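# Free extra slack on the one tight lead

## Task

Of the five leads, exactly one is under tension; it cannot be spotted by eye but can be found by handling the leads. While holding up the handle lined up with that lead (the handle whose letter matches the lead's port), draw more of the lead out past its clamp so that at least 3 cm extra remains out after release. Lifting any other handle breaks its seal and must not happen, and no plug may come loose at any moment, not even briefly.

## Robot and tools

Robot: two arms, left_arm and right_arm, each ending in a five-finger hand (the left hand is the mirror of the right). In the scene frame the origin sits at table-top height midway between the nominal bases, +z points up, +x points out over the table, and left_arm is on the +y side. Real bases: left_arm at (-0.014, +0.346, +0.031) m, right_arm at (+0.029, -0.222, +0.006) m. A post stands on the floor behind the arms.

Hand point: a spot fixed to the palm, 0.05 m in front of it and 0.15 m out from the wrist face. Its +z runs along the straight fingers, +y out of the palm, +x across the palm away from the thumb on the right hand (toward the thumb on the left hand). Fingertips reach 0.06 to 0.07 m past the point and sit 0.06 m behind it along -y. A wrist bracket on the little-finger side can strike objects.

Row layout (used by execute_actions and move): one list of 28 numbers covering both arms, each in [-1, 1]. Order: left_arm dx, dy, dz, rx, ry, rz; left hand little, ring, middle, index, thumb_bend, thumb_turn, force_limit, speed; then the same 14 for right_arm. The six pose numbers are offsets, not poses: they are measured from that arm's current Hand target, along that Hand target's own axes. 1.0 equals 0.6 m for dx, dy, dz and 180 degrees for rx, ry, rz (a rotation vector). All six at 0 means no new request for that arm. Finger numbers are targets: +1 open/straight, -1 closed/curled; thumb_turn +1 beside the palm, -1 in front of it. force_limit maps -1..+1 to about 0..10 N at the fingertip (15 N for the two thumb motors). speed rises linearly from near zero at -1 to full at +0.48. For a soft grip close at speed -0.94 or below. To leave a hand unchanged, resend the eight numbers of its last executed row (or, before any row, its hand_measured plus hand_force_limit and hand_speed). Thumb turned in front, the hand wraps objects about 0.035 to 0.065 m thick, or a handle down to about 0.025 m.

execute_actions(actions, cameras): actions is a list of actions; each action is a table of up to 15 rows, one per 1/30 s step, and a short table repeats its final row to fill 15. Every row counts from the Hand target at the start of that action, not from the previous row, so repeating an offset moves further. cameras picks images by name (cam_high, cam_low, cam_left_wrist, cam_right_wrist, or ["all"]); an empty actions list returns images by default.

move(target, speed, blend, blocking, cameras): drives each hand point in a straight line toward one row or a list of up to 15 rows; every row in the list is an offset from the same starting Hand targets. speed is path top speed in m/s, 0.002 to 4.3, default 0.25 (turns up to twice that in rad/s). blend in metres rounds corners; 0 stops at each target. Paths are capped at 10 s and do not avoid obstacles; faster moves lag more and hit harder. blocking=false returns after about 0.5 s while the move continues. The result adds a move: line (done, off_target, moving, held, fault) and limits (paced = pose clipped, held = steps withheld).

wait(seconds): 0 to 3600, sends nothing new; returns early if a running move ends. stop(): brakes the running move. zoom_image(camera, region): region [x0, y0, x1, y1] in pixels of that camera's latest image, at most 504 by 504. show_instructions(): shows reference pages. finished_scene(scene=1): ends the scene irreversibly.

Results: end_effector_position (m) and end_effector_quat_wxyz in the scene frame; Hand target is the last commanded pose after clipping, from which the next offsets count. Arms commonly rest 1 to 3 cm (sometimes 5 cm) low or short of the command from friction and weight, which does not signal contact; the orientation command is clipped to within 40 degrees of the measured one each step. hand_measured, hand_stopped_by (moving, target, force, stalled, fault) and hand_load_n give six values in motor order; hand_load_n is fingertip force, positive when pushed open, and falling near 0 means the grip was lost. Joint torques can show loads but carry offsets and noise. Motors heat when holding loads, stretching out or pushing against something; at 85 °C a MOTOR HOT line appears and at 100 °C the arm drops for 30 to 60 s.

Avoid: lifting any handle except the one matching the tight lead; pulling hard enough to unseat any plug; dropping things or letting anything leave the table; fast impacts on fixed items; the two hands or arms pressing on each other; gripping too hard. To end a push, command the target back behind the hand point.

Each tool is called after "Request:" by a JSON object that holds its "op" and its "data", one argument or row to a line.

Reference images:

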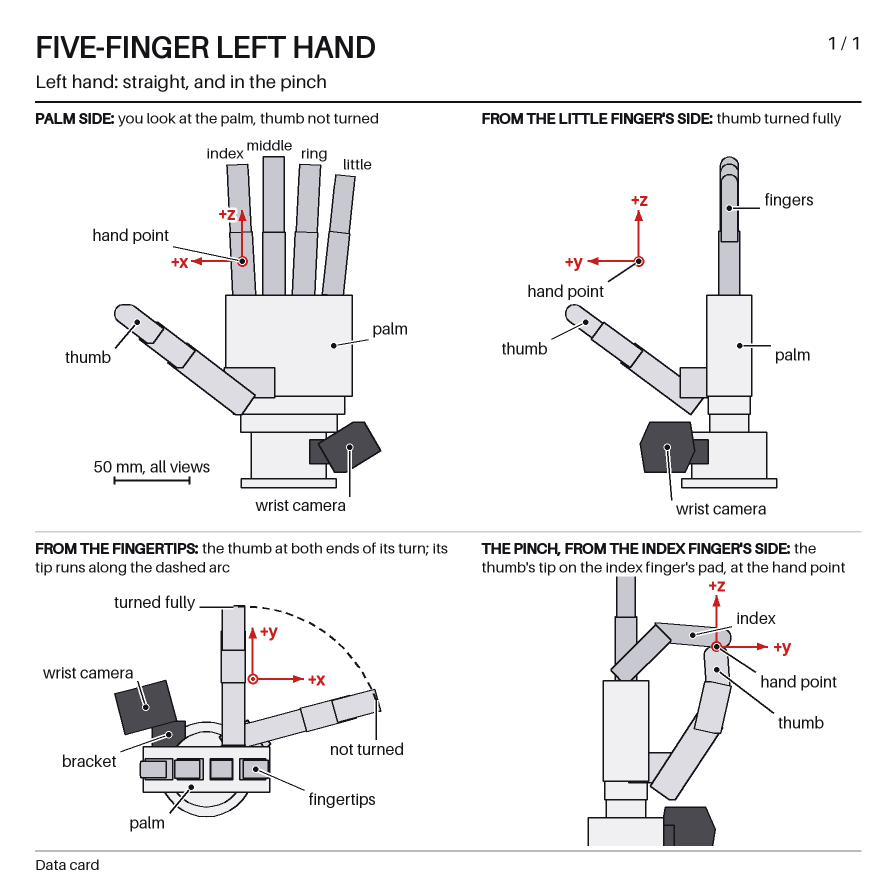

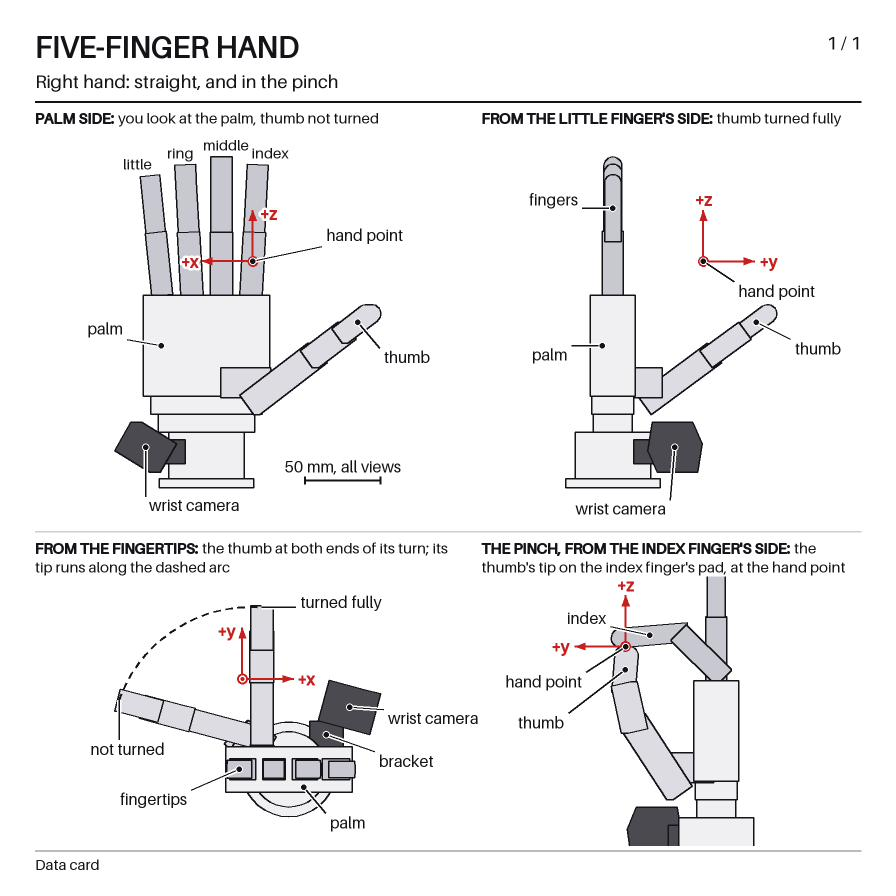

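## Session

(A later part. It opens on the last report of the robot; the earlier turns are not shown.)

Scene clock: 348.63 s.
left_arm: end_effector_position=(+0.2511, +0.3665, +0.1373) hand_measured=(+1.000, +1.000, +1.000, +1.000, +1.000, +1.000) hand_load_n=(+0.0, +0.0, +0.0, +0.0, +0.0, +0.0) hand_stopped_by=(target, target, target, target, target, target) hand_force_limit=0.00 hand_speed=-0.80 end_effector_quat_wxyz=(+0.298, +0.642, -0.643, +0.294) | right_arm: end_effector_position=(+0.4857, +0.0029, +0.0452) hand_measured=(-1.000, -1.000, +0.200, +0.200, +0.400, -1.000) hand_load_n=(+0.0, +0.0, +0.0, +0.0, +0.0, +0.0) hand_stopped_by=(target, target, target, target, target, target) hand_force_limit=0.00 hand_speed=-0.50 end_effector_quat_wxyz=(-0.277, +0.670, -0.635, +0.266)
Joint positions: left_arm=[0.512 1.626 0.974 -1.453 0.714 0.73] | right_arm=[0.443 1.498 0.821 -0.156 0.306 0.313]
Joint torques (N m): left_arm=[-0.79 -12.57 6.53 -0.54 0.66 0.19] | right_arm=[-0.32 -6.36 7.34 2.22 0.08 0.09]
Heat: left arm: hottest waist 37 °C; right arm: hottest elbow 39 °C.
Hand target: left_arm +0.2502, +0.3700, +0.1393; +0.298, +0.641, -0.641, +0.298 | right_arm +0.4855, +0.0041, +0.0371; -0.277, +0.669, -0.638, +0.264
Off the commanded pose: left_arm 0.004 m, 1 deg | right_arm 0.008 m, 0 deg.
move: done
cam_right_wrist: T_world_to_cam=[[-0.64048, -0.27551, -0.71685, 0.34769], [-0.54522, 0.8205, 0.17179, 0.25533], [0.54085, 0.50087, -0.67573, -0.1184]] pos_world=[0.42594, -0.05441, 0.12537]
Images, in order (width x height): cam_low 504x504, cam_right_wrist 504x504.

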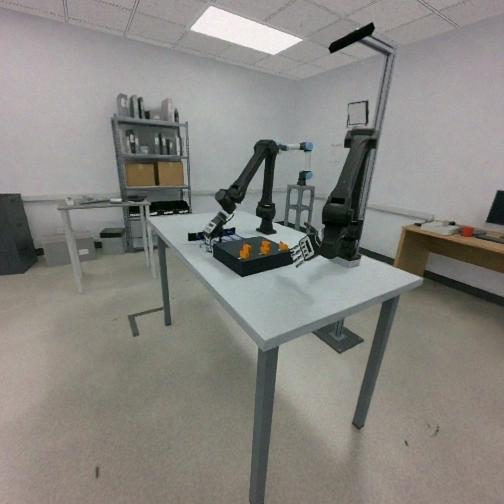

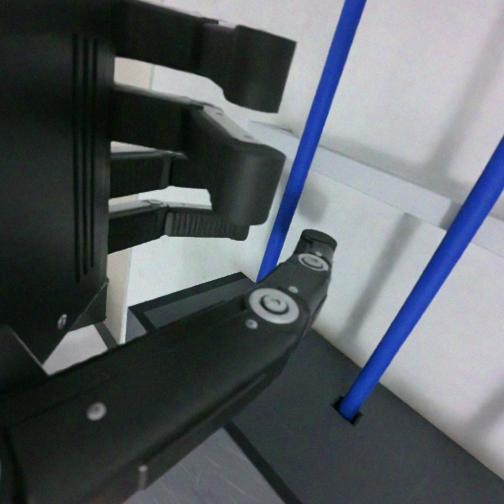

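Request:
{"op": "move", "data": {
  "target": [0,0,0,0,0,0,1,1,1,1,1,1,0,-0.8, 0,0.0153,0.0083,0,0,0,-1,-1,0.1,0.1,0.3,-1,0,-0.8],
  "speed": 0.03,
  "cameras": ["cam_right_wrist"]
}}

Scene clock: 360.80 s.
left_arm: end_effector_position=(+0.2511, +0.3665, +0.1373) hand_measured=(+1.000, +1.000, +1.000, +1.000, +1.000, +1.000) hand_load_n=(+0.0, +0.0, +0.0, +0.0, +0.0, -0.5) hand_stopped_by=(target, target, target, target, target, target) hand_force_limit=0.00 hand_speed=-0.80 end_effector_quat_wxyz=(+0.298, +0.642, -0.643, +0.294) | right_arm: end_effector_position=(+0.4850, +0.0023, +0.0382) hand_measured=(-1.000, -1.000, +0.100, +0.100, +0.300, -1.000) hand_load_n=(+0.0, +0.5, +0.0, +0.0, +0.0, +0.0) hand_stopped_by=(target, target, target, target, target, target) hand_force_limit=0.00 hand_speed=-0.80 end_effector_quat_wxyz=(-0.280, +0.668, -0.635, +0.267)
Joint positions: left_arm=[0.512 1.626 0.974 -1.453 0.714 0.73] | right_arm=[0.443 1.508 0.805 -0.123 0.307 0.313]
Joint torques (N m): left_arm=[-0.85 -12.63 6.52 -0.55 0.67 0.19] | right_arm=[-0.09 -6.36 7.05 2.13 0.11 0.11]
Heat: left arm: hottest waist 37 °C; right arm: hottest elbow 39 °C.
Hand target: left_arm +0.2502, +0.3700, +0.1393; +0.298, +0.641, -0.641, +0.298 | right_arm +0.4825, +0.0040, +0.0272; -0.277, +0.669, -0.638, +0.264
Off the commanded pose: left_arm 0.004 m, 1 deg | right_arm 0.011 m, 1 deg.
move: off_target (right_arm)
cam_right_wrist: T_world_to_cam=[[-0.63617, -0.27281, -0.7217, 0.34015], [-0.54547, 0.82058, 0.17063, 0.25688], [0.54566, 0.50222, -0.67084, -0.12502]] pos_world=[0.42474, -0.05521, 0.11778]

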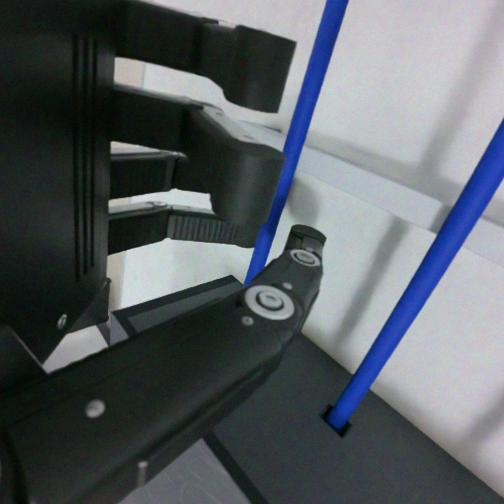

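Request:
{"op": "move", "data": {
  "target": [0,0,0,0,0,0,1,1,1,1,1,1,0,-0.8, 0,0.0125,0.006,0,0,0,-1,-1,0.1,0.1,0.3,-1,0,-0.8],
  "speed": 0.03,
  "cameras": ["cam_right_wrist"]
}}

Scene clock: 371.17 s.
left_arm: end_effector_position=(+0.2511, +0.3665, +0.1373) hand_measured=(+1.000, +1.000, +1.000, +1.000, +1.000, +1.000) hand_load_n=(-0.5, +0.0, +0.0, +0.0, +0.0, -0.5) hand_stopped_by=(target, target, target, target, target, target) hand_force_limit=0.00 hand_speed=-0.80 end_effector_quat_wxyz=(+0.298, +0.642, -0.643, +0.294) | right_arm: end_effector_position=(+0.4868, +0.0029, +0.0366) hand_measured=(-1.000, -1.000, +0.100, +0.100, +0.300, -1.000) hand_load_n=(+0.0, +0.0, +0.0, +0.0, +0.5, +0.0) hand_stopped_by=(target, target, target, target, target, target) hand_force_limit=0.00 hand_speed=-0.80 end_effector_quat_wxyz=(-0.287, +0.665, -0.635, +0.270)
Joint positions: left_arm=[0.512 1.626 0.974 -1.453 0.714 0.73] | right_arm=[0.443 1.511 0.796 -0.094 0.309 0.315]
Joint torques (N m): left_arm=[-0.79 -12.63 6.52 -0.54 0.67 0.19] | right_arm=[0.15 -5.6 6.52 1.96 0.11 0.12]
Heat: left arm: hottest waist 37 °C; right arm: hottest elbow 39 °C.
Hand target: left_arm +0.2502, +0.3700, +0.1393; +0.298, +0.641, -0.641, +0.298 | right_arm +0.4796, +0.0038, +0.0191; -0.277, +0.669, -0.638, +0.264
Off the commanded pose: left_arm 0.004 m, 1 deg | right_arm 0.019 m, 1 deg.
move: off_target (right_arm)
cam_right_wrist: T_world_to_cam=[[-0.62608, -0.26603, -0.73298, 0.33582], [-0.54604, 0.82063, 0.16855, 0.25797], [0.55666, 0.50576, -0.65904, -0.13317]] pos_world=[0.42524, -0.05501, 0.1149]

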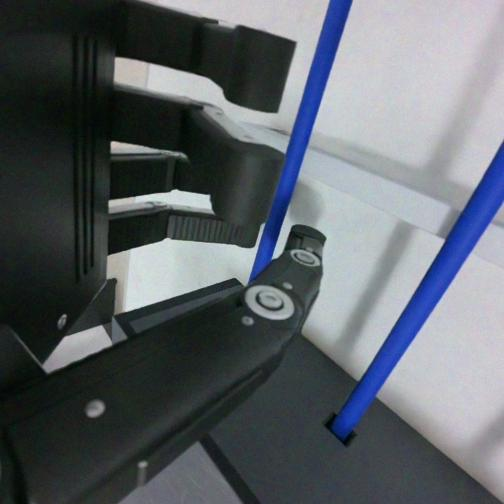

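Request:
{"op": "zoom_image", "data": {
  "camera": "cam_right_wrist",
  "region": [140, 100, 400, 340]
}}

Request:
{"op": "zoom_image", "data": {
  "camera": "cam_low",
  "region": [180, 205, 260, 265]
}}

Scaled by 1.938.

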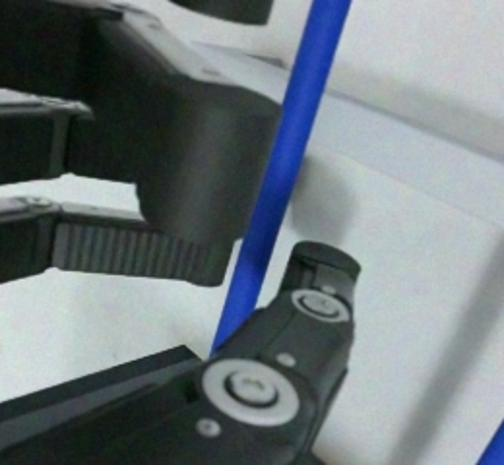

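This scene's latest camera images include none from cam_low. They are from: cam_right_wrist. cam_low's image comes with the result of a call that names it in "cameras".

Request:
{"op": "wait", "data": {
  "seconds": 0.1,
  "cameras": ["cam_low","cam_high"]
}}

Request:
{"op": "zoom_image", "data": {
  "camera": "cam_low",
  "region": [185, 215, 245, 275]
}}

Request:
{"op": "zoom_image", "data": {
  "camera": "cam_high",
  "region": [120, 180, 260, 280]
}}

Scene clock: 400.30 s.
left_arm: end_effector_position=(+0.2511, +0.3665, +0.1373) hand_measured=(+1.000, +1.000, +1.000, +1.000, +1.000, +1.000) hand_load_n=(+0.0, +0.0, +0.0, +0.0, +0.0, +0.0) hand_stopped_by=(target, target, target, target, target, target) hand_force_limit=0.00 hand_speed=-0.80 end_effector_quat_wxyz=(+0.298, +0.642, -0.643, +0.294) | right_arm: end_effector_position=(+0.4868, +0.0029, +0.0366) hand_measured=(-1.000, -1.000, +0.100, +0.100, +0.300, -1.000) hand_load_n=(+0.0, +0.0, +0.0, +0.0, +0.0, +0.0) hand_stopped_by=(target, target, target, target, target, target) hand_force_limit=0.00 hand_speed=-0.80 end_effector_quat_wxyz=(-0.287, +0.665, -0.635, +0.270)
Joint positions: left_arm=[0.512 1.626 0.974 -1.453 0.714 0.73] | right_arm=[0.443 1.511 0.796 -0.094 0.309 0.315]
Joint torques (N m): left_arm=[-0.85 -12.63 6.52 -0.54 0.67 0.18] | right_arm=[0.15 -5.77 6.53 1.96 0.11 0.12]
Heat: left arm: hottest waist 37 °C; right arm: hottest elbow 38 °C.
Hand target: left_arm +0.2502, +0.3700, +0.1393; +0.298, +0.641, -0.641, +0.298 | right_arm +0.4796, +0.0038, +0.0191; -0.277, +0.669, -0.638, +0.264
Off the commanded pose: left_arm 0.004 m, 1 deg | right_arm 0.019 m, 1 deg.
wait: 0.10 s; at rest from the start
Images, in order (width x height): cam_high 504x504, cam_low 504x504.

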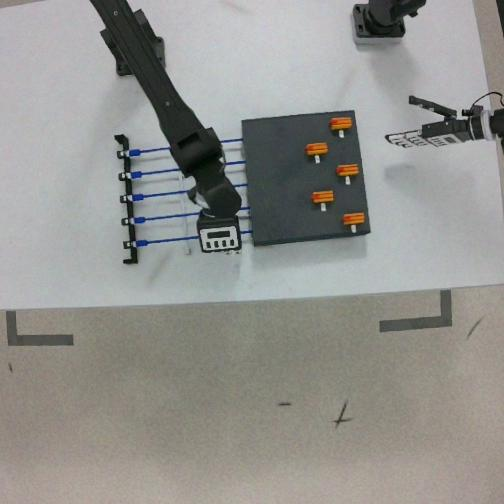

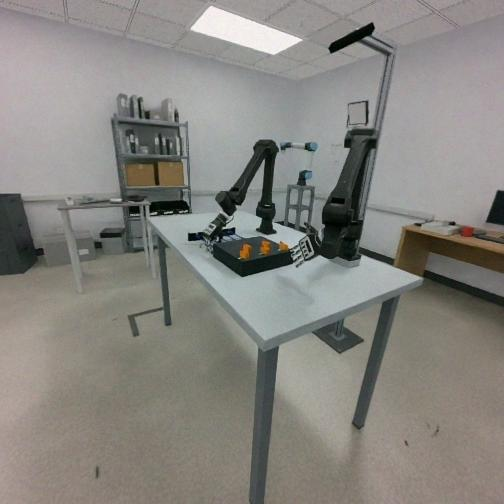

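Scaled by 8.400.

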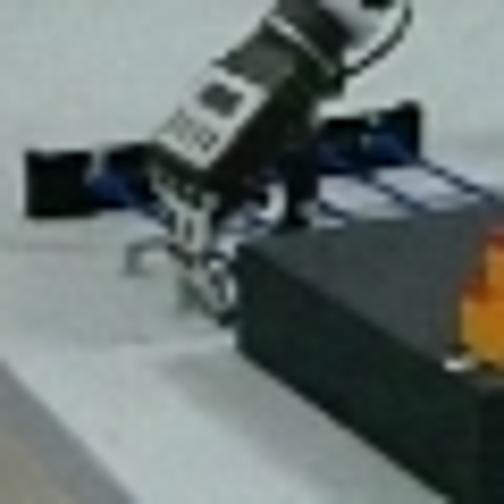

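Scaled by 3.600.

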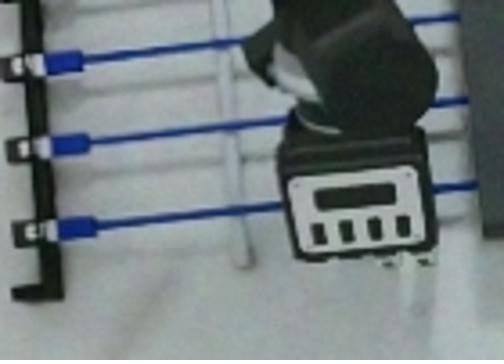

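Request:
{"op": "execute_actions", "data": {
  "actions": [],
  "cameras": ["cam_right_wrist"]
}}

Request:
{"op": "zoom_image", "data": {
  "camera": "cam_right_wrist",
  "region": [250, 250, 504, 504]
}}

Scene clock: 414.77 s.
left_arm: end_effector_position=(+0.2511, +0.3665, +0.1373) hand_measured=(+1.000, +1.000, +1.000, +1.000, +1.000, +1.000) hand_load_n=(+0.0, +0.0, +0.0, +0.0, +0.0, +0.0) hand_stopped_by=(target, target, target, target, target, target) hand_force_limit=0.00 hand_speed=-0.80 end_effector_quat_wxyz=(+0.298, +0.642, -0.643, +0.294) | right_arm: end_effector_position=(+0.4868, +0.0029, +0.0366) hand_measured=(-1.000, -1.000, +0.100, +0.100, +0.300, -1.000) hand_load_n=(+0.0, +0.0, +0.0, +0.0, +0.0, +0.0) hand_stopped_by=(target, target, target, target, target, target) hand_force_limit=0.00 hand_speed=-0.80 end_effector_quat_wxyz=(-0.287, +0.665, -0.635, +0.270)
Joint positions: left_arm=[0.512 1.626 0.974 -1.453 0.714 0.73] | right_arm=[0.443 1.511 0.796 -0.094 0.309 0.315]
Joint velocities: within noise
Joint torques (N m): left_arm=[-0.73 -12.57 6.52 -0.53 0.67 0.18] | right_arm=[0.15 -5.77 6.53 1.94 0.12 0.11]
Motor temperatures (°C): left_arm=[37 32 32 24 31 32] | right_arm=[33 34 38 26 26 29]
Heat: left arm: hottest waist 37 °C; right arm: hottest elbow 38 °C.
Hand target: left_arm +0.2502, +0.3700, +0.1393; +0.298, +0.641, -0.641, +0.298 | right_arm +0.4796, +0.0038, +0.0191; -0.277, +0.669, -0.638, +0.264
Off the commanded pose: left_arm 0.004 m, 1 deg | right_arm 0.019 m, 1 deg.
camera_calibration:
cam_right_wrist: T_world_to_cam=[[-0.62608, -0.26603, -0.73298, 0.33582], [-0.54604, 0.82063, 0.16855, 0.25797], [0.55666, 0.50576, -0.65904, -0.13317]] pos_world=[0.42524, -0.05501, 0.1149]
Images, in order (width x height): cam_right_wrist 504x504.

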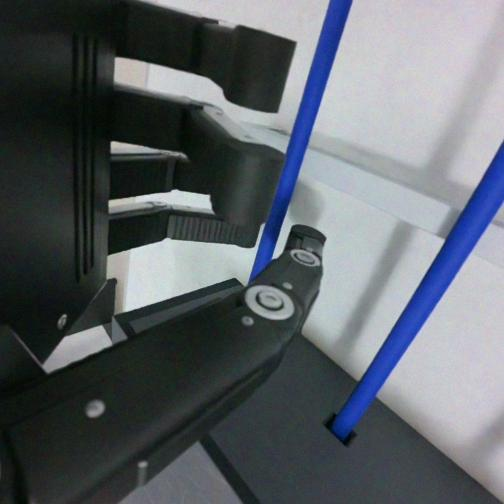

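Scaled by 1.984.

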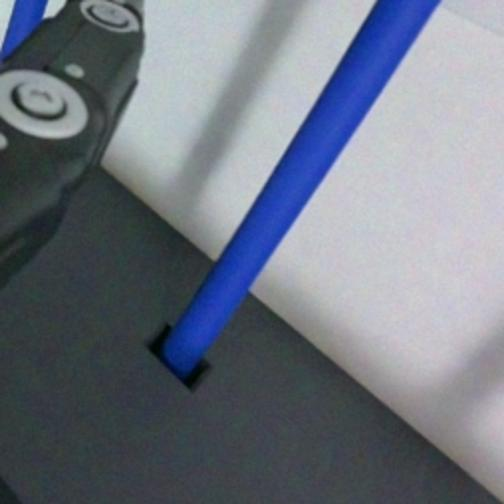

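Request:
{"op": "move", "data": {
  "target": [0,0,0,0,0,0,1,1,1,1,1,1,0,-0.8, 0,-0.008,-0.008,0,0,0,-1,-1,0.1,0.0,0.3,-1,-0.6,-0.9],
  "speed": 0.03,
  "cameras": ["cam_right_wrist"]
}}

Scene clock: 450.77 s.
left_arm: end_effector_position=(+0.2511, +0.3665, +0.1373) hand_measured=(+1.000, +1.000, +1.000, +1.000, +1.000, +1.000) hand_load_n=(+0.0, +0.0, +0.0, +0.0, +0.0, +0.0) hand_stopped_by=(target, target, target, target, target, target) hand_force_limit=0.00 hand_speed=-0.80 end_effector_quat_wxyz=(+0.298, +0.642, -0.643, +0.294) | right_arm: end_effector_position=(+0.4868, +0.0029, +0.0366) hand_measured=(-1.000, -1.000, +0.100, +0.000, +0.300, -1.000) hand_load_n=(+0.0, +0.0, +0.0, -0.5, +0.0, -0.5) hand_stopped_by=(target, target, target, target, target, target) hand_force_limit=-0.60 hand_speed=-0.90 end_effector_quat_wxyz=(-0.287, +0.665, -0.635, +0.270)
Joint positions: left_arm=[0.512 1.626 0.974 -1.453 0.714 0.73] | right_arm=[0.443 1.511 0.796 -0.094 0.309 0.315]
Joint torques (N m): left_arm=[-0.85 -12.57 6.52 -0.55 0.66 0.18] | right_arm=[0.03 -6.65 7.12 1.17 0.11 0.12]
Heat: left arm: hottest waist 36 °C; right arm: hottest elbow 38 °C.
Hand target: left_arm +0.2502, +0.3700, +0.1393; +0.298, +0.641, -0.641, +0.298 | right_arm +0.4796, +0.0038, +0.0259; -0.277, +0.669, -0.638, +0.264
Off the commanded pose: left_arm 0.004 m, 1 deg | right_arm 0.013 m, 1 deg.
move: off_target (right_arm)
cam_right_wrist: T_world_to_cam=[[-0.62608, -0.26603, -0.73298, 0.33582], [-0.54604, 0.82063, 0.16855, 0.25797], [0.55666, 0.50576, -0.65904, -0.13317]] pos_world=[0.42524, -0.05501, 0.1149]

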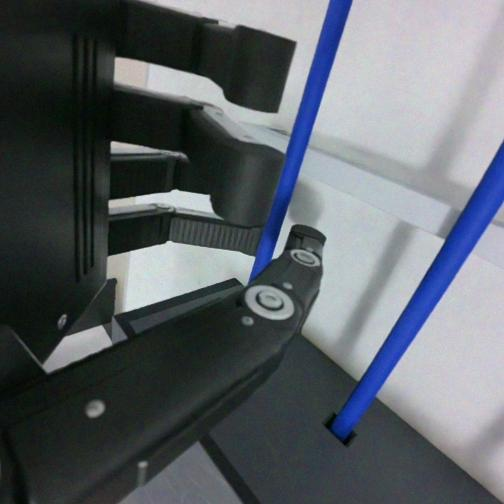

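Request:
{"op": "execute_actions", "data": {
  "actions": [
    [[0,0,0,0,0,0,1,1,1,1,1,1,0,-0.8, 0,0,0,0,0,0,-1,-1,0.1,-0.08,0.3,-1,-0.6,-0.9]]
  ],
  "cameras": ["cam_right_wrist"]
}}

Scene clock: 454.37 s.
left_arm: end_effector_position=(+0.2511, +0.3665, +0.1373) hand_measured=(+1.000, +1.000, +1.000, +1.000, +1.000, +1.000) hand_load_n=(-0.5, +0.0, +0.0, +0.0, +0.0, +0.0) hand_stopped_by=(target, target, target, target, target, target) hand_force_limit=0.00 hand_speed=-0.80 end_effector_quat_wxyz=(+0.298, +0.642, -0.643, +0.294) | right_arm: end_effector_position=(+0.4868, +0.0029, +0.0366) hand_measured=(-1.000, -1.000, +0.100, -0.080, +0.300, -1.000) hand_load_n=(+0.0, +0.0, -0.5, +0.0, +0.5, +0.0) hand_stopped_by=(target, target, target, target, target, target) hand_force_limit=-0.60 hand_speed=-0.90 end_effector_quat_wxyz=(-0.287, +0.665, -0.635, +0.270)
Joint positions: left_arm=[0.512 1.626 0.974 -1.453 0.714 0.73] | right_arm=[0.443 1.511 0.796 -0.094 0.309 0.315]
Joint torques (N m): left_arm=[-0.79 -12.63 6.5 -0.55 0.66 0.18] | right_arm=[0.09 -6.65 7.1 1.13 0.12 0.12]
Heat: left arm: hottest waist 36 °C; right arm: hottest elbow 38 °C.
Hand target: left_arm +0.2502, +0.3700, +0.1393; +0.298, +0.641, -0.641, +0.298 | right_arm +0.4796, +0.0038, +0.0259; -0.277, +0.669, -0.638, +0.264
Off the commanded pose: left_arm 0.004 m, 1 deg | right_arm 0.013 m, 1 deg.
cam_right_wrist: T_world_to_cam=[[-0.62608, -0.26603, -0.73298, 0.33582], [-0.54604, 0.82063, 0.16855, 0.25797], [0.55666, 0.50576, -0.65904, -0.13317]] pos_world=[0.42524, -0.05501, 0.1149]

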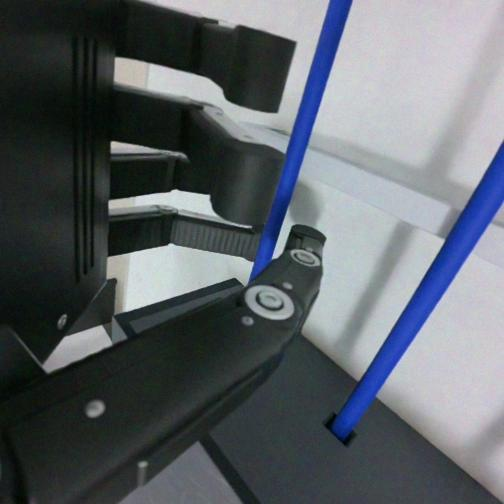

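Request:
{"op": "execute_actions", "data": {
  "actions": [
    [[0,0,0,0,0,0,1,1,1,1,1,1,0,-0.8, 0,0,0,0,0,0,-1,-1,0.1,-0.16,0.3,-1,-0.6,-0.9]]
  ],
  "cameras": ["cam_right_wrist"]
}}

Scene clock: 459.00 s.
left_arm: end_effector_position=(+0.2511, +0.3665, +0.1373) hand_measured=(+1.000, +1.000, +1.000, +1.000, +1.000, +1.000) hand_load_n=(+0.0, +0.0, +0.0, +0.0, +0.0, +0.0) hand_stopped_by=(target, target, target, target, target, target) hand_force_limit=0.00 hand_speed=-0.80 end_effector_quat_wxyz=(+0.298, +0.642, -0.643, +0.294) | right_arm: end_effector_position=(+0.4868, +0.0029, +0.0366) hand_measured=(-1.000, -1.000, +0.100, -0.160, +0.300, -1.000) hand_load_n=(+0.0, +0.0, +0.0, +0.5, +0.0, +0.0) hand_stopped_by=(target, target, target, target, target, target) hand_force_limit=-0.60 hand_speed=-0.90 end_effector_quat_wxyz=(-0.287, +0.665, -0.635, +0.270)
Joint positions: left_arm=[0.512 1.626 0.974 -1.453 0.714 0.73] | right_arm=[0.443 1.511 0.796 -0.094 0.309 0.315]
Joint torques (N m): left_arm=[-0.79 -12.63 6.5 -0.55 0.67 0.19] | right_arm=[0.09 -6.65 7.08 1.11 0.12 0.11]
Heat: left arm: hottest waist 36 °C; right arm: hottest elbow 38 °C.
Hand target: left_arm +0.2502, +0.3700, +0.1393; +0.298, +0.641, -0.641, +0.298 | right_arm +0.4796, +0.0038, +0.0259; -0.277, +0.669, -0.638, +0.264
Off the commanded pose: left_arm 0.004 m, 1 deg | right_arm 0.013 m, 1 deg.
cam_right_wrist: T_world_to_cam=[[-0.62608, -0.26603, -0.73298, 0.33582], [-0.54604, 0.82063, 0.16855, 0.25797], [0.55666, 0.50576, -0.65904, -0.13317]] pos_world=[0.42524, -0.05501, 0.1149]

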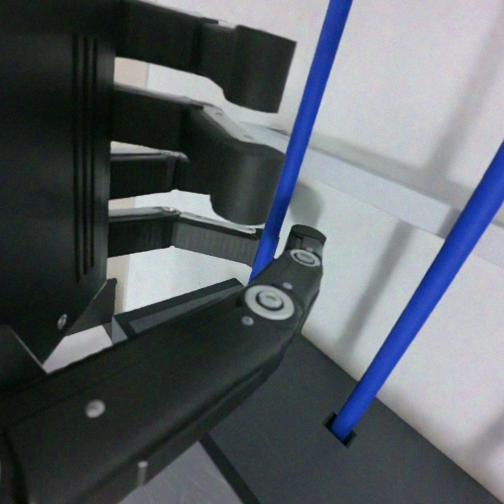

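Request:
{"op": "zoom_image", "data": {
  "camera": "cam_right_wrist",
  "region": [200, 130, 350, 280]
}}

Request:
{"op": "execute_actions", "data": {
  "actions": [
    [[0,0,0,0,0,0,1,1,1,1,1,1,0,-0.8, 0,0,0,0,0,0,-1,-1,0.1,-0.22,0.3,-1,-0.6,-0.9]]
  ],
  "cameras": ["cam_right_wrist"]
}}

Request:
{"op": "zoom_image", "data": {
  "camera": "cam_right_wrist",
  "region": [200, 130, 350, 280]
}}

Scaled by 3.360.

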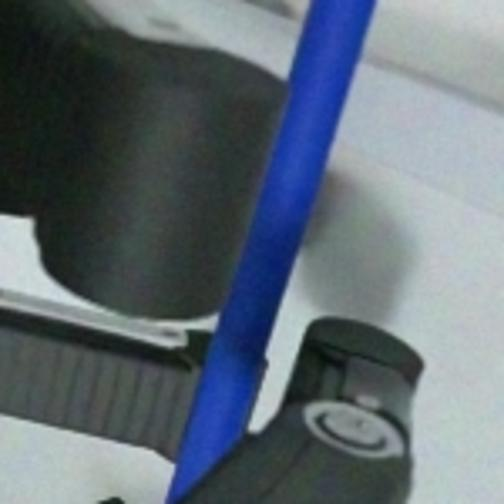

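Scene clock: 464.60 s.
left_arm: end_effector_position=(+0.2511, +0.3665, +0.1373) hand_measured=(+1.000, +1.000, +1.000, +1.000, +1.000, +1.000) hand_load_n=(+0.0, +0.0, +0.0, +0.0, +0.0, +0.0) hand_stopped_by=(target, target, target, target, target, target) hand_force_limit=0.00 hand_speed=-0.80 end_effector_quat_wxyz=(+0.298, +0.642, -0.643, +0.294) | right_arm: end_effector_position=(+0.4868, +0.0029, +0.0366) hand_measured=(-1.000, -1.000, +0.100, -0.220, +0.300, -1.000) hand_load_n=(+0.0, +0.0, +0.0, +0.5, +0.0, +0.0) hand_stopped_by=(target, target, target, target, target, target) hand_force_limit=-0.60 hand_speed=-0.90 end_effector_quat_wxyz=(-0.287, +0.665, -0.635, +0.270)
Joint positions: left_arm=[0.512 1.626 0.974 -1.453 0.714 0.73] | right_arm=[0.443 1.511 0.796 -0.094 0.309 0.315]
Joint torques (N m): left_arm=[-0.79 -12.69 6.52 -0.54 0.67 0.18] | right_arm=[0.15 -6.65 7.13 1.16 0.11 0.11]
Heat: left arm: hottest waist 36 °C; right arm: hottest elbow 38 °C.
Hand target: left_arm +0.2502, +0.3700, +0.1393; +0.298, +0.641, -0.641, +0.298 | right_arm +0.4796, +0.0038, +0.0259; -0.277, +0.669, -0.637, +0.264
Off the commanded pose: left_arm 0.004 m, 1 deg | right_arm 0.013 m, 1 deg.
cam_right_wrist: T_world_to_cam=[[-0.62608, -0.26603, -0.73298, 0.33582], [-0.54604, 0.82063, 0.16855, 0.25797], [0.55666, 0.50576, -0.65904, -0.13317]] pos_world=[0.42524, -0.05501, 0.1149]

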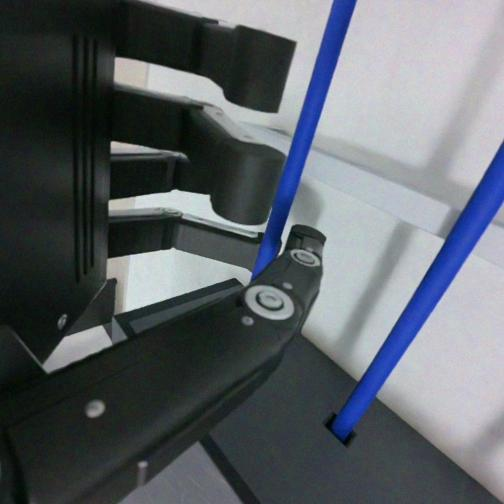

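Scaled by 3.360.

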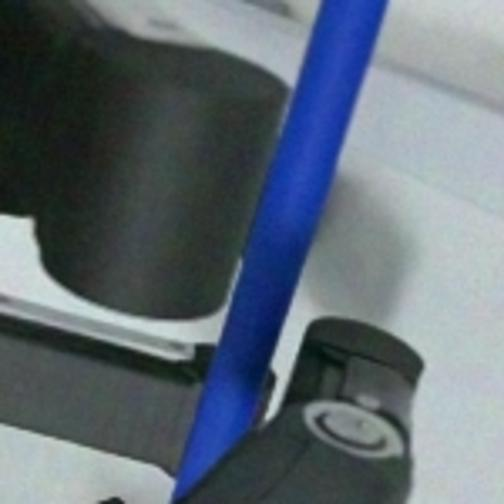

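Request:
{"op": "execute_actions", "data": {
  "actions": [
    [[0,0,0,0,0,0,1,1,1,1,1,1,0,-0.8, 0,0,0,0,0,0,-1,-1,0.1,-0.30,0.3,-1,-0.6,-0.9]]
  ],
  "cameras": ["cam_right_wrist"]
}}

Request:
{"op": "zoom_image", "data": {
  "camera": "cam_right_wrist",
  "region": [200, 130, 350, 280]
}}

Scene clock: 470.40 s.
left_arm: end_effector_position=(+0.2511, +0.3665, +0.1373) hand_measured=(+1.000, +1.000, +1.000, +1.000, +1.000, +1.000) hand_load_n=(+0.0, +0.0, +0.0, +0.0, +0.0, +0.0) hand_stopped_by=(target, target, target, target, target, target) hand_force_limit=0.00 hand_speed=-0.80 end_effector_quat_wxyz=(+0.298, +0.642, -0.643, +0.294) | right_arm: end_effector_position=(+0.4869, +0.0028, +0.0366) hand_measured=(-1.000, -1.000, +0.100, -0.300, +0.300, -1.000) hand_load_n=(+0.0, +0.0, -0.5, +1.5, +0.0, +0.0) hand_stopped_by=(target, target, target, target, target, target) hand_force_limit=-0.60 hand_speed=-0.90 end_effector_quat_wxyz=(-0.287, +0.664, -0.635, +0.270)
Joint positions: left_arm=[0.512 1.626 0.974 -1.453 0.714 0.73] | right_arm=[0.443 1.511 0.796 -0.094 0.309 0.315]
Joint torques (N m): left_arm=[-0.73 -12.63 6.52 -0.51 0.66 0.19] | right_arm=[0.15 -6.59 7.1 1.13 0.1 0.12]
Heat: left arm: hottest waist 36 °C; right arm: hottest elbow 38 °C.
Hand target: left_arm +0.2502, +0.3700, +0.1393; +0.298, +0.641, -0.641, +0.298 | right_arm +0.4796, +0.0038, +0.0259; -0.277, +0.669, -0.638, +0.264
Off the commanded pose: left_arm 0.004 m, 1 deg | right_arm 0.013 m, 1 deg.
cam_right_wrist: T_world_to_cam=[[-0.62616, -0.26568, -0.73303, 0.33588], [-0.54557, 0.82095, 0.16849, 0.2578], [0.55703, 0.50542, -0.65899, -0.13335]] pos_world=[0.42524, -0.05501, 0.1149]

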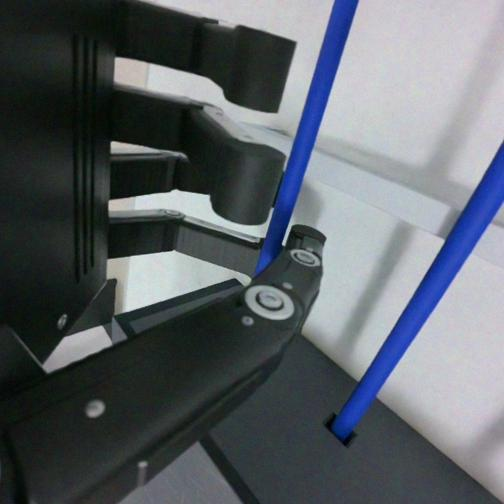

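Scaled by 3.360.

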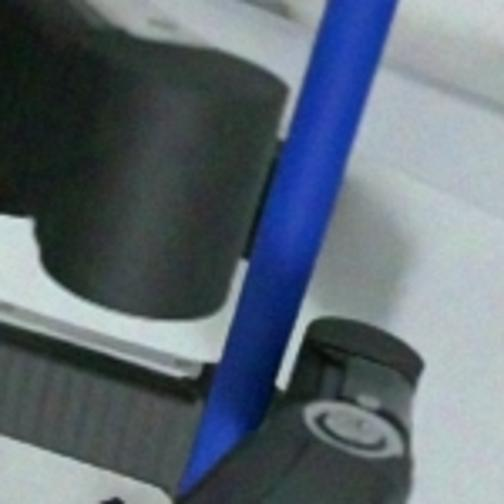

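Request:
{"op": "execute_actions", "data": {
  "actions": [
    [[0,0,0,0,0,0,1,1,1,1,1,1,0,-0.8, 0,0,0,0,0,0,-1,-1,0.1,-0.38,0.3,-1,-0.5,-0.9]]
  ],
  "cameras": ["cam_right_wrist"]
}}

Request:
{"op": "zoom_image", "data": {
  "camera": "cam_right_wrist",
  "region": [200, 130, 350, 280]
}}

Scene clock: 476.07 s.
left_arm: end_effector_position=(+0.2511, +0.3665, +0.1373) hand_measured=(+1.000, +1.000, +1.000, +1.000, +1.000, +1.000) hand_load_n=(+0.0, +0.0, +0.0, -0.5, +0.0, +0.0) hand_stopped_by=(target, target, target, target, target, target) hand_force_limit=0.00 hand_speed=-0.80 end_effector_quat_wxyz=(+0.298, +0.642, -0.643, +0.294) | right_arm: end_effector_position=(+0.4869, +0.0028, +0.0366) hand_measured=(-1.000, -1.000, +0.100, -0.344, +0.300, -1.000) hand_load_n=(+0.0, +0.0, -0.5, +2.5, +0.0, +0.0) hand_stopped_by=(target, target, target, force, target, target) hand_force_limit=-0.50 hand_speed=-0.90 end_effector_quat_wxyz=(-0.287, +0.664, -0.635, +0.271)
Joint positions: left_arm=[0.512 1.626 0.974 -1.453 0.714 0.73] | right_arm=[0.443 1.511 0.796 -0.094 0.309 0.315]
Joint torques (N m): left_arm=[-0.79 -12.51 6.5 -0.54 0.67 0.19] | right_arm=[0.03 -6.65 7.12 1.16 0.08 0.11]
Heat: left arm: hottest waist 36 °C; right arm: hottest elbow 38 °C.
Hand target: left_arm +0.2502, +0.3700, +0.1393; +0.298, +0.641, -0.641, +0.298 | right_arm +0.4796, +0.0038, +0.0259; -0.277, +0.669, -0.638, +0.264
Off the commanded pose: left_arm 0.004 m, 1 deg | right_arm 0.013 m, 1 deg.
cam_right_wrist: T_world_to_cam=[[-0.62618, -0.26536, -0.73313, 0.33599], [-0.54523, 0.82118, 0.16847, 0.25765], [0.55733, 0.50522, -0.65889, -0.13343]] pos_world=[0.42524, -0.05501, 0.115]

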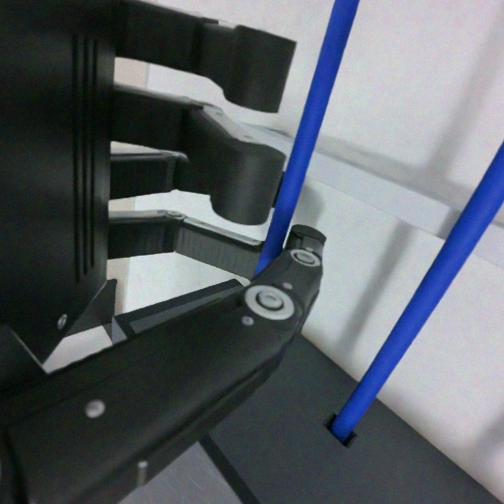

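Scaled by 3.360.

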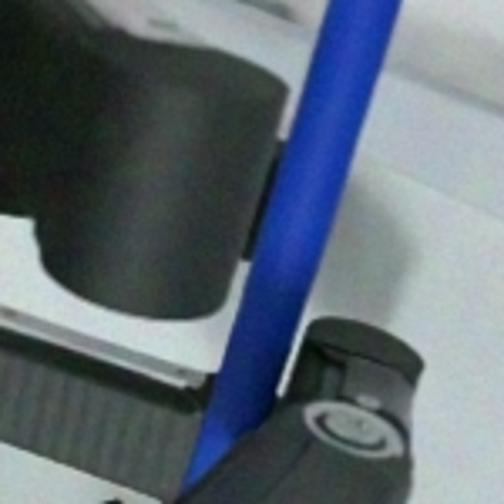

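Request:
{"op": "move", "data": {
  "target": [
    [0,0,0,0,0,0,1,1,1,1,1,1,0,-0.8, 0,0,0,0,0,0,-1,-1,0.1,0.15,0.3,-1,-0.5,-0.5],
    [0,0,0,0,0,0,1,1,1,1,1,1,0,-0.8, 0,-0.0589,-0.0589,0,0,0,-1,-1,0.1,0.15,0.3,-1,-0.5,-0.5],
    [0,0,0,0,0,0,1,1,1,1,1,1,0,-0.8, -0.004,0.0024,-0.1205,0,0,0,-1,-1,0.1,0.1,0.3,-1,-0.5,-0.5]
  ],
  "speed": 0.08,
  "cameras": ["cam_right_wrist"]
}}

Scene clock: 484.53 s.
left_arm: end_effector_position=(+0.2511, +0.3665, +0.1373) hand_measured=(+1.000, +1.000, +1.000, +1.000, +1.000, +1.000) hand_load_n=(+0.0, +0.0, +0.0, +0.0, +0.0, +0.0) hand_stopped_by=(target, target, target, target, target, target) hand_force_limit=0.00 hand_speed=-0.80 end_effector_quat_wxyz=(+0.298, +0.642, -0.643, +0.294) | right_arm: end_effector_position=(+0.4420, -0.0064, +0.0730) hand_measured=(-1.000, -1.000, +0.100, +0.150, +0.300, -1.000) hand_load_n=(+0.0, +0.0, +3.5, +2.5, +0.0, +0.0) hand_stopped_by=(target, target, target, force, target, target) hand_force_limit=-0.50 hand_speed=-0.50 end_effector_quat_wxyz=(-0.272, +0.662, -0.641, +0.277)
Joint positions: left_arm=[0.512 1.626 0.974 -1.453 0.714 0.73] | right_arm=[0.491 1.338 0.747 -0.255 0.367 0.361]
Joint torques (N m): left_arm=[-0.79 -12.63 6.49 -0.53 0.67 0.18] | right_arm=[1.61 -7.41 7.46 0.47 -0.39 0.18]
Heat: left arm: hottest waist 36 °C; right arm: hottest elbow 38 °C.
Hand target: left_arm +0.2502, +0.3700, +0.1393; +0.298, +0.641, -0.641, +0.298 | right_arm +0.4274, +0.0037, +0.0760; -0.277, +0.669, -0.638, +0.264
Off the commanded pose: left_arm 0.004 m, 1 deg | right_arm 0.018 m, 2 deg.
move: off_target (right_arm); target 3's new numbers were sent with right_arm's hand 0.018 m and 2 deg from that target
cam_right_wrist: T_world_to_cam=[[-0.64068, -0.2666, -0.72003, 0.33753], [-0.52428, 0.83703, 0.15658, 0.22629], [0.56094, 0.47782, -0.67604, -0.08038]] pos_world=[0.37998, -0.06102, 0.15326]

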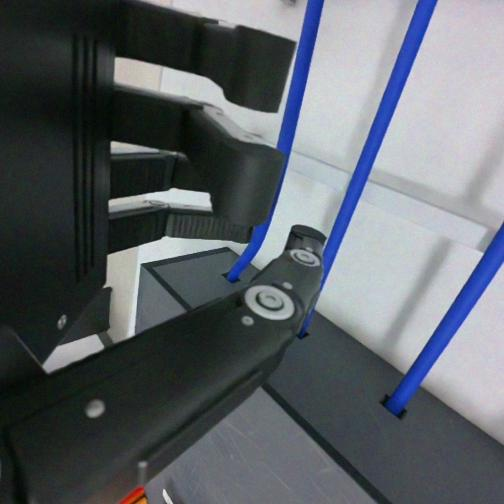

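Request:
{"op": "move", "data": {
  "target": [0,0,0,0,0,0,1,1,1,1,1,1,0,-0.8, 0.004,-0.0023,0.1202,0,0,0,-1,-1,0.1,0.1,0.3,-1,-0.5,-0.5],
  "speed": 0.1,
  "cameras": ["cam_right_wrist","cam_high","cam_low"]
}}

Scene clock: 494.47 s.
left_arm: end_effector_position=(+0.2511, +0.3665, +0.1373) hand_measured=(+1.000, +1.000, +1.000, +1.000, +1.000, +1.000) hand_load_n=(+0.0, +0.0, +0.0, +0.0, +0.0, +0.0) hand_stopped_by=(target, target, target, target, target, target) hand_force_limit=0.00 hand_speed=-0.80 end_effector_quat_wxyz=(+0.298, +0.642, -0.643, +0.294) | right_arm: end_effector_position=(+0.4723, +0.0018, +0.0351) hand_measured=(-1.000, -1.000, +0.100, +0.150, +0.300, -1.000) hand_load_n=(+0.0, +0.0, -6.5, +0.0, +0.5, +0.0) hand_stopped_by=(target, target, target, force, target, target) hand_force_limit=-0.50 hand_speed=-0.50 end_effector_quat_wxyz=(-0.283, +0.665, -0.638, +0.267)
Joint positions: left_arm=[0.512 1.626 0.974 -1.453 0.714 0.73] | right_arm=[0.456 1.485 0.767 -0.106 0.314 0.331]
Joint torques (N m): left_arm=[-0.85 -12.63 6.49 -0.54 0.66 0.19] | right_arm=[-0.73 -4.48 9.24 1.65 -0.08 -0.03]
Heat: left arm: hottest waist 36 °C; right arm: hottest elbow 38 °C.
Hand target: left_arm +0.2502, +0.3700, +0.1393; +0.298, +0.641, -0.641, +0.298 | right_arm +0.4795, +0.0038, +0.0261; -0.277, +0.669, -0.637, +0.264
Off the commanded pose: left_arm 0.004 m, 1 deg | right_arm 0.012 m, 1 deg.
move: off_target (right_arm)
cam_right_wrist: T_world_to_cam=[[-0.63536, -0.26349, -0.72588, 0.32947], [-0.54178, 0.82192, 0.17587, 0.24888], [0.55027, 0.505, -0.66496, -0.12225]] pos_world=[0.41144, -0.05601, 0.1141]
Images, in order (width x height): cam_high 504x504, cam_low 504x504, cam_right_wrist 504x504.

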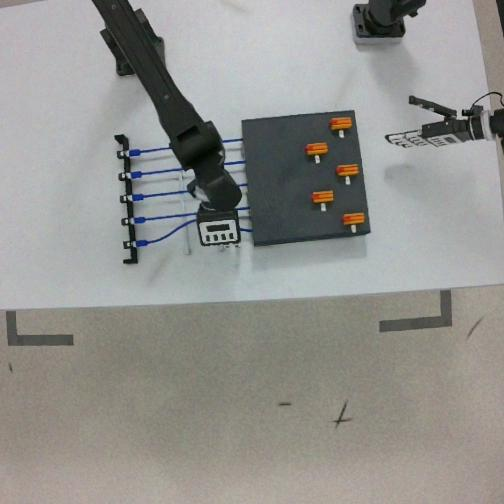

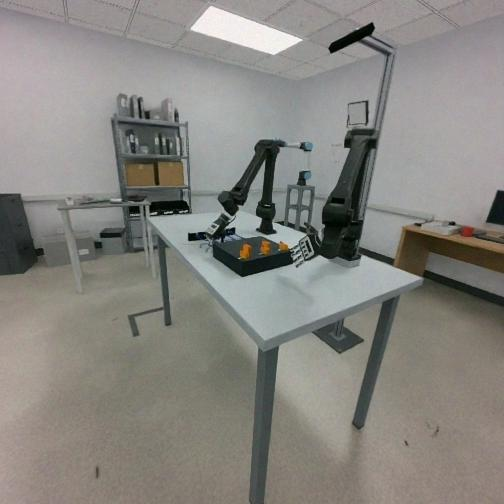

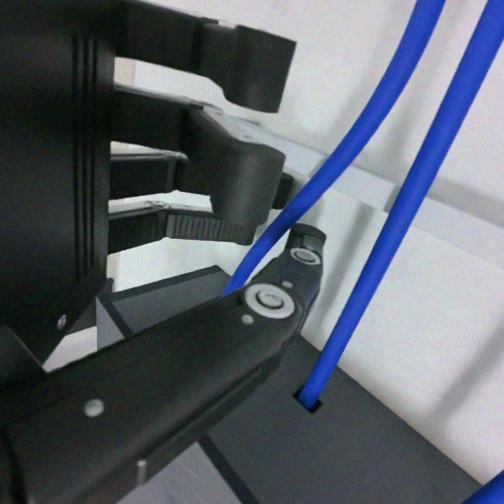

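Request:
{"op": "zoom_image", "data": {
  "camera": "cam_high",
  "region": [115, 130, 265, 280]
}}

Request:
{"op": "zoom_image", "data": {
  "camera": "cam_right_wrist",
  "region": [180, 60, 420, 300]
}}

Request:
{"op": "zoom_image", "data": {
  "camera": "cam_low",
  "region": [180, 210, 260, 270]
}}

Scaled by 3.360.

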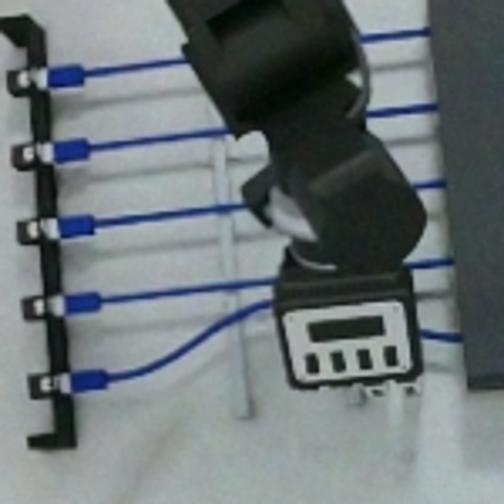

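Scaled by 2.100.

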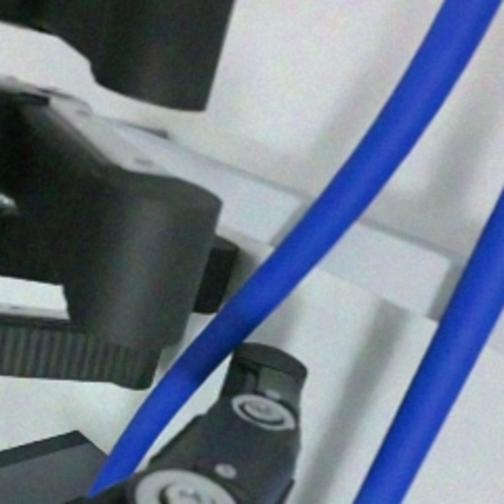

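Scaled by 6.300.

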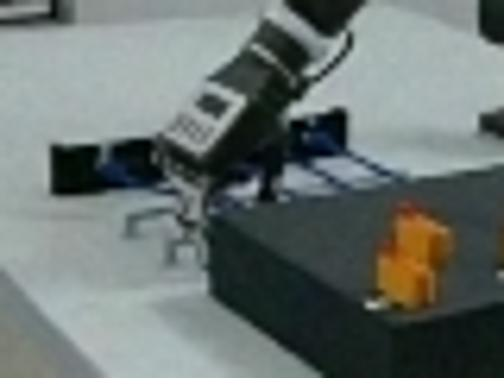

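Request:
{"op": "execute_actions", "data": {
  "actions": [
    [[0,0,0,0,0,0,1,1,1,1,1,1,0,-0.8, 0,0,0,0,0,0,-1,-1,0.5,0.5,0.3,-1,-0.5,-0.5]],
    [[0,0,0,0,0,0,1,1,1,1,1,1,0,-0.8, 0,0,0,0,0,0,-1,-1,0.5,0.5,0.3,-1,-0.5,-0.5]]
  ],
  "cameras": ["cam_right_wrist","cam_high"]
}}

Scene clock: 511.63 s.
left_arm: end_effector_position=(+0.2511, +0.3665, +0.1373) hand_measured=(+1.000, +1.000, +1.000, +1.000, +1.000, +1.000) hand_load_n=(+0.0, +0.0, +0.0, +0.0, +0.0, +0.0) hand_stopped_by=(target, target, target, target, target, target) hand_force_limit=0.00 hand_speed=-0.80 end_effector_quat_wxyz=(+0.298, +0.642, -0.643, +0.294) | right_arm: end_effector_position=(+0.4723, +0.0016, +0.0353) hand_measured=(-1.000, -1.000, +0.122, +0.500, +0.300, -1.000) hand_load_n=(+0.0, +0.0, -10.5, +0.0, +0.5, +0.0) hand_stopped_by=(target, target, stalled, target, target, target) hand_force_limit=-0.50 hand_speed=-0.50 end_effector_quat_wxyz=(-0.283, +0.666, -0.636, +0.267)
Joint positions: left_arm=[0.512 1.626 0.974 -1.453 0.714 0.73] | right_arm=[0.456 1.484 0.767 -0.106 0.314 0.327]
Joint torques (N m): left_arm=[-0.91 -12.63 6.49 -0.51 0.67 0.18] | right_arm=[-0.73 -4.31 9.22 1.61 -0.09 -0.02]
Heat: left arm: hottest waist 36 °C; right arm: hottest elbow 40 °C.
Hand target: left_arm +0.2502, +0.3700, +0.1393; +0.298, +0.641, -0.641, +0.298 | right_arm +0.4795, +0.0038, +0.0261; -0.277, +0.669, -0.637, +0.264
Off the commanded pose: left_arm 0.004 m, 1 deg | right_arm 0.012 m, 1 deg.
cam_right_wrist: T_world_to_cam=[[-0.63411, -0.26691, -0.72571, 0.32898], [-0.54407, 0.82091, 0.17347, 0.25021], [0.54944, 0.50484, -0.66577, -0.12158]] pos_world=[0.41154, -0.05621, 0.11439]
Images, in order (width x height): cam_high 504x504, cam_right_wrist 504x504.

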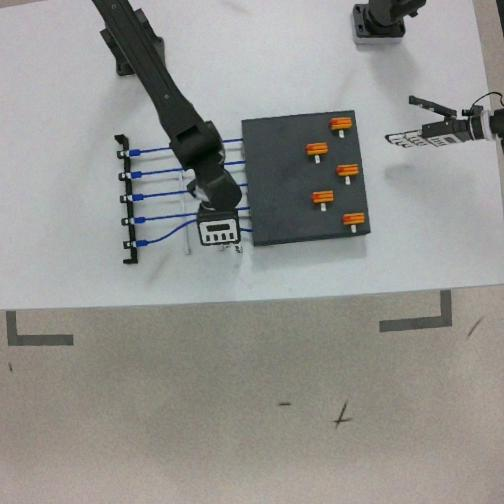

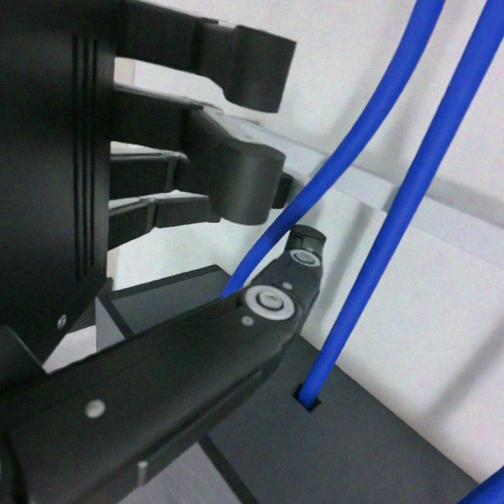

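Request:
{"op": "execute_actions", "data": {
  "actions": [
    [[0,0,0,0,0,0,1,1,1,1,1,1,0,-0.8, 0,0,0,0,0,0,-1,-1,0.05,0.5,0.3,-1,-0.5,-0.5]]
  ],
  "cameras": ["cam_right_wrist"]
}}

Request:
{"op": "zoom_image", "data": {
  "camera": "cam_right_wrist",
  "region": [180, 60, 420, 300]
}}

Scene clock: 519.13 s.
left_arm: end_effector_position=(+0.2511, +0.3665, +0.1373) hand_measured=(+1.000, +1.000, +1.000, +1.000, +1.000, +1.000) hand_load_n=(+0.0, +0.0, +0.0, +0.0, -0.5, +0.0) hand_stopped_by=(target, target, target, target, target, target) hand_force_limit=0.00 hand_speed=-0.80 end_effector_quat_wxyz=(+0.298, +0.642, -0.643, +0.294) | right_arm: end_effector_position=(+0.4732, +0.0017, +0.0347) hand_measured=(-1.000, -1.000, +0.050, +0.500, +0.300, -1.000) hand_load_n=(+0.0, +0.0, +0.0, +0.0, +0.5, +0.0) hand_stopped_by=(target, target, target, target, target, target) hand_force_limit=-0.50 hand_speed=-0.50 end_effector_quat_wxyz=(-0.283, +0.666, -0.636, +0.267)
Joint positions: left_arm=[0.512 1.626 0.974 -1.453 0.714 0.73] | right_arm=[0.455 1.487 0.767 -0.102 0.314 0.327]
Joint torques (N m): left_arm=[-0.79 -12.57 6.5 -0.54 0.67 0.18] | right_arm=[-0.73 -4.48 9.21 1.48 -0.09 -0.02]
Heat: left arm: hottest waist 36 °C; right arm: hottest elbow 40 °C.
Hand target: left_arm +0.2502, +0.3700, +0.1393; +0.298, +0.641, -0.641, +0.298 | right_arm +0.4795, +0.0038, +0.0260; -0.277, +0.669, -0.638, +0.264
Off the commanded pose: left_arm 0.004 m, 1 deg | right_arm 0.011 m, 1 deg.
cam_right_wrist: T_world_to_cam=[[-0.63333, -0.26589, -0.72677, 0.32878], [-0.54369, 0.82119, 0.17334, 0.25057], [0.55073, 0.50492, -0.66465, -0.12326]] pos_world=[0.41234, -0.05611, 0.11359]

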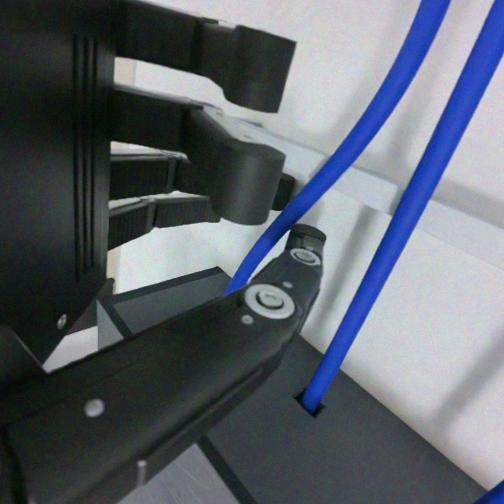

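Scaled by 2.100.

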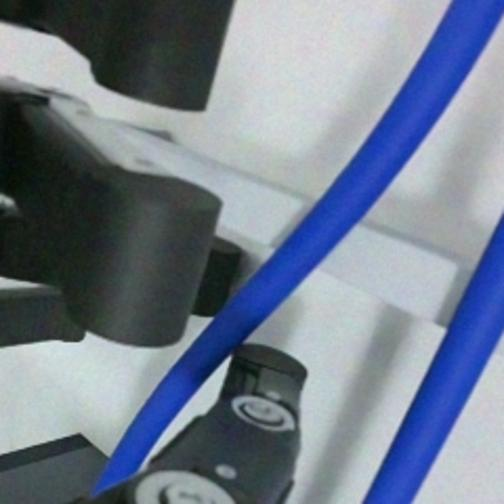

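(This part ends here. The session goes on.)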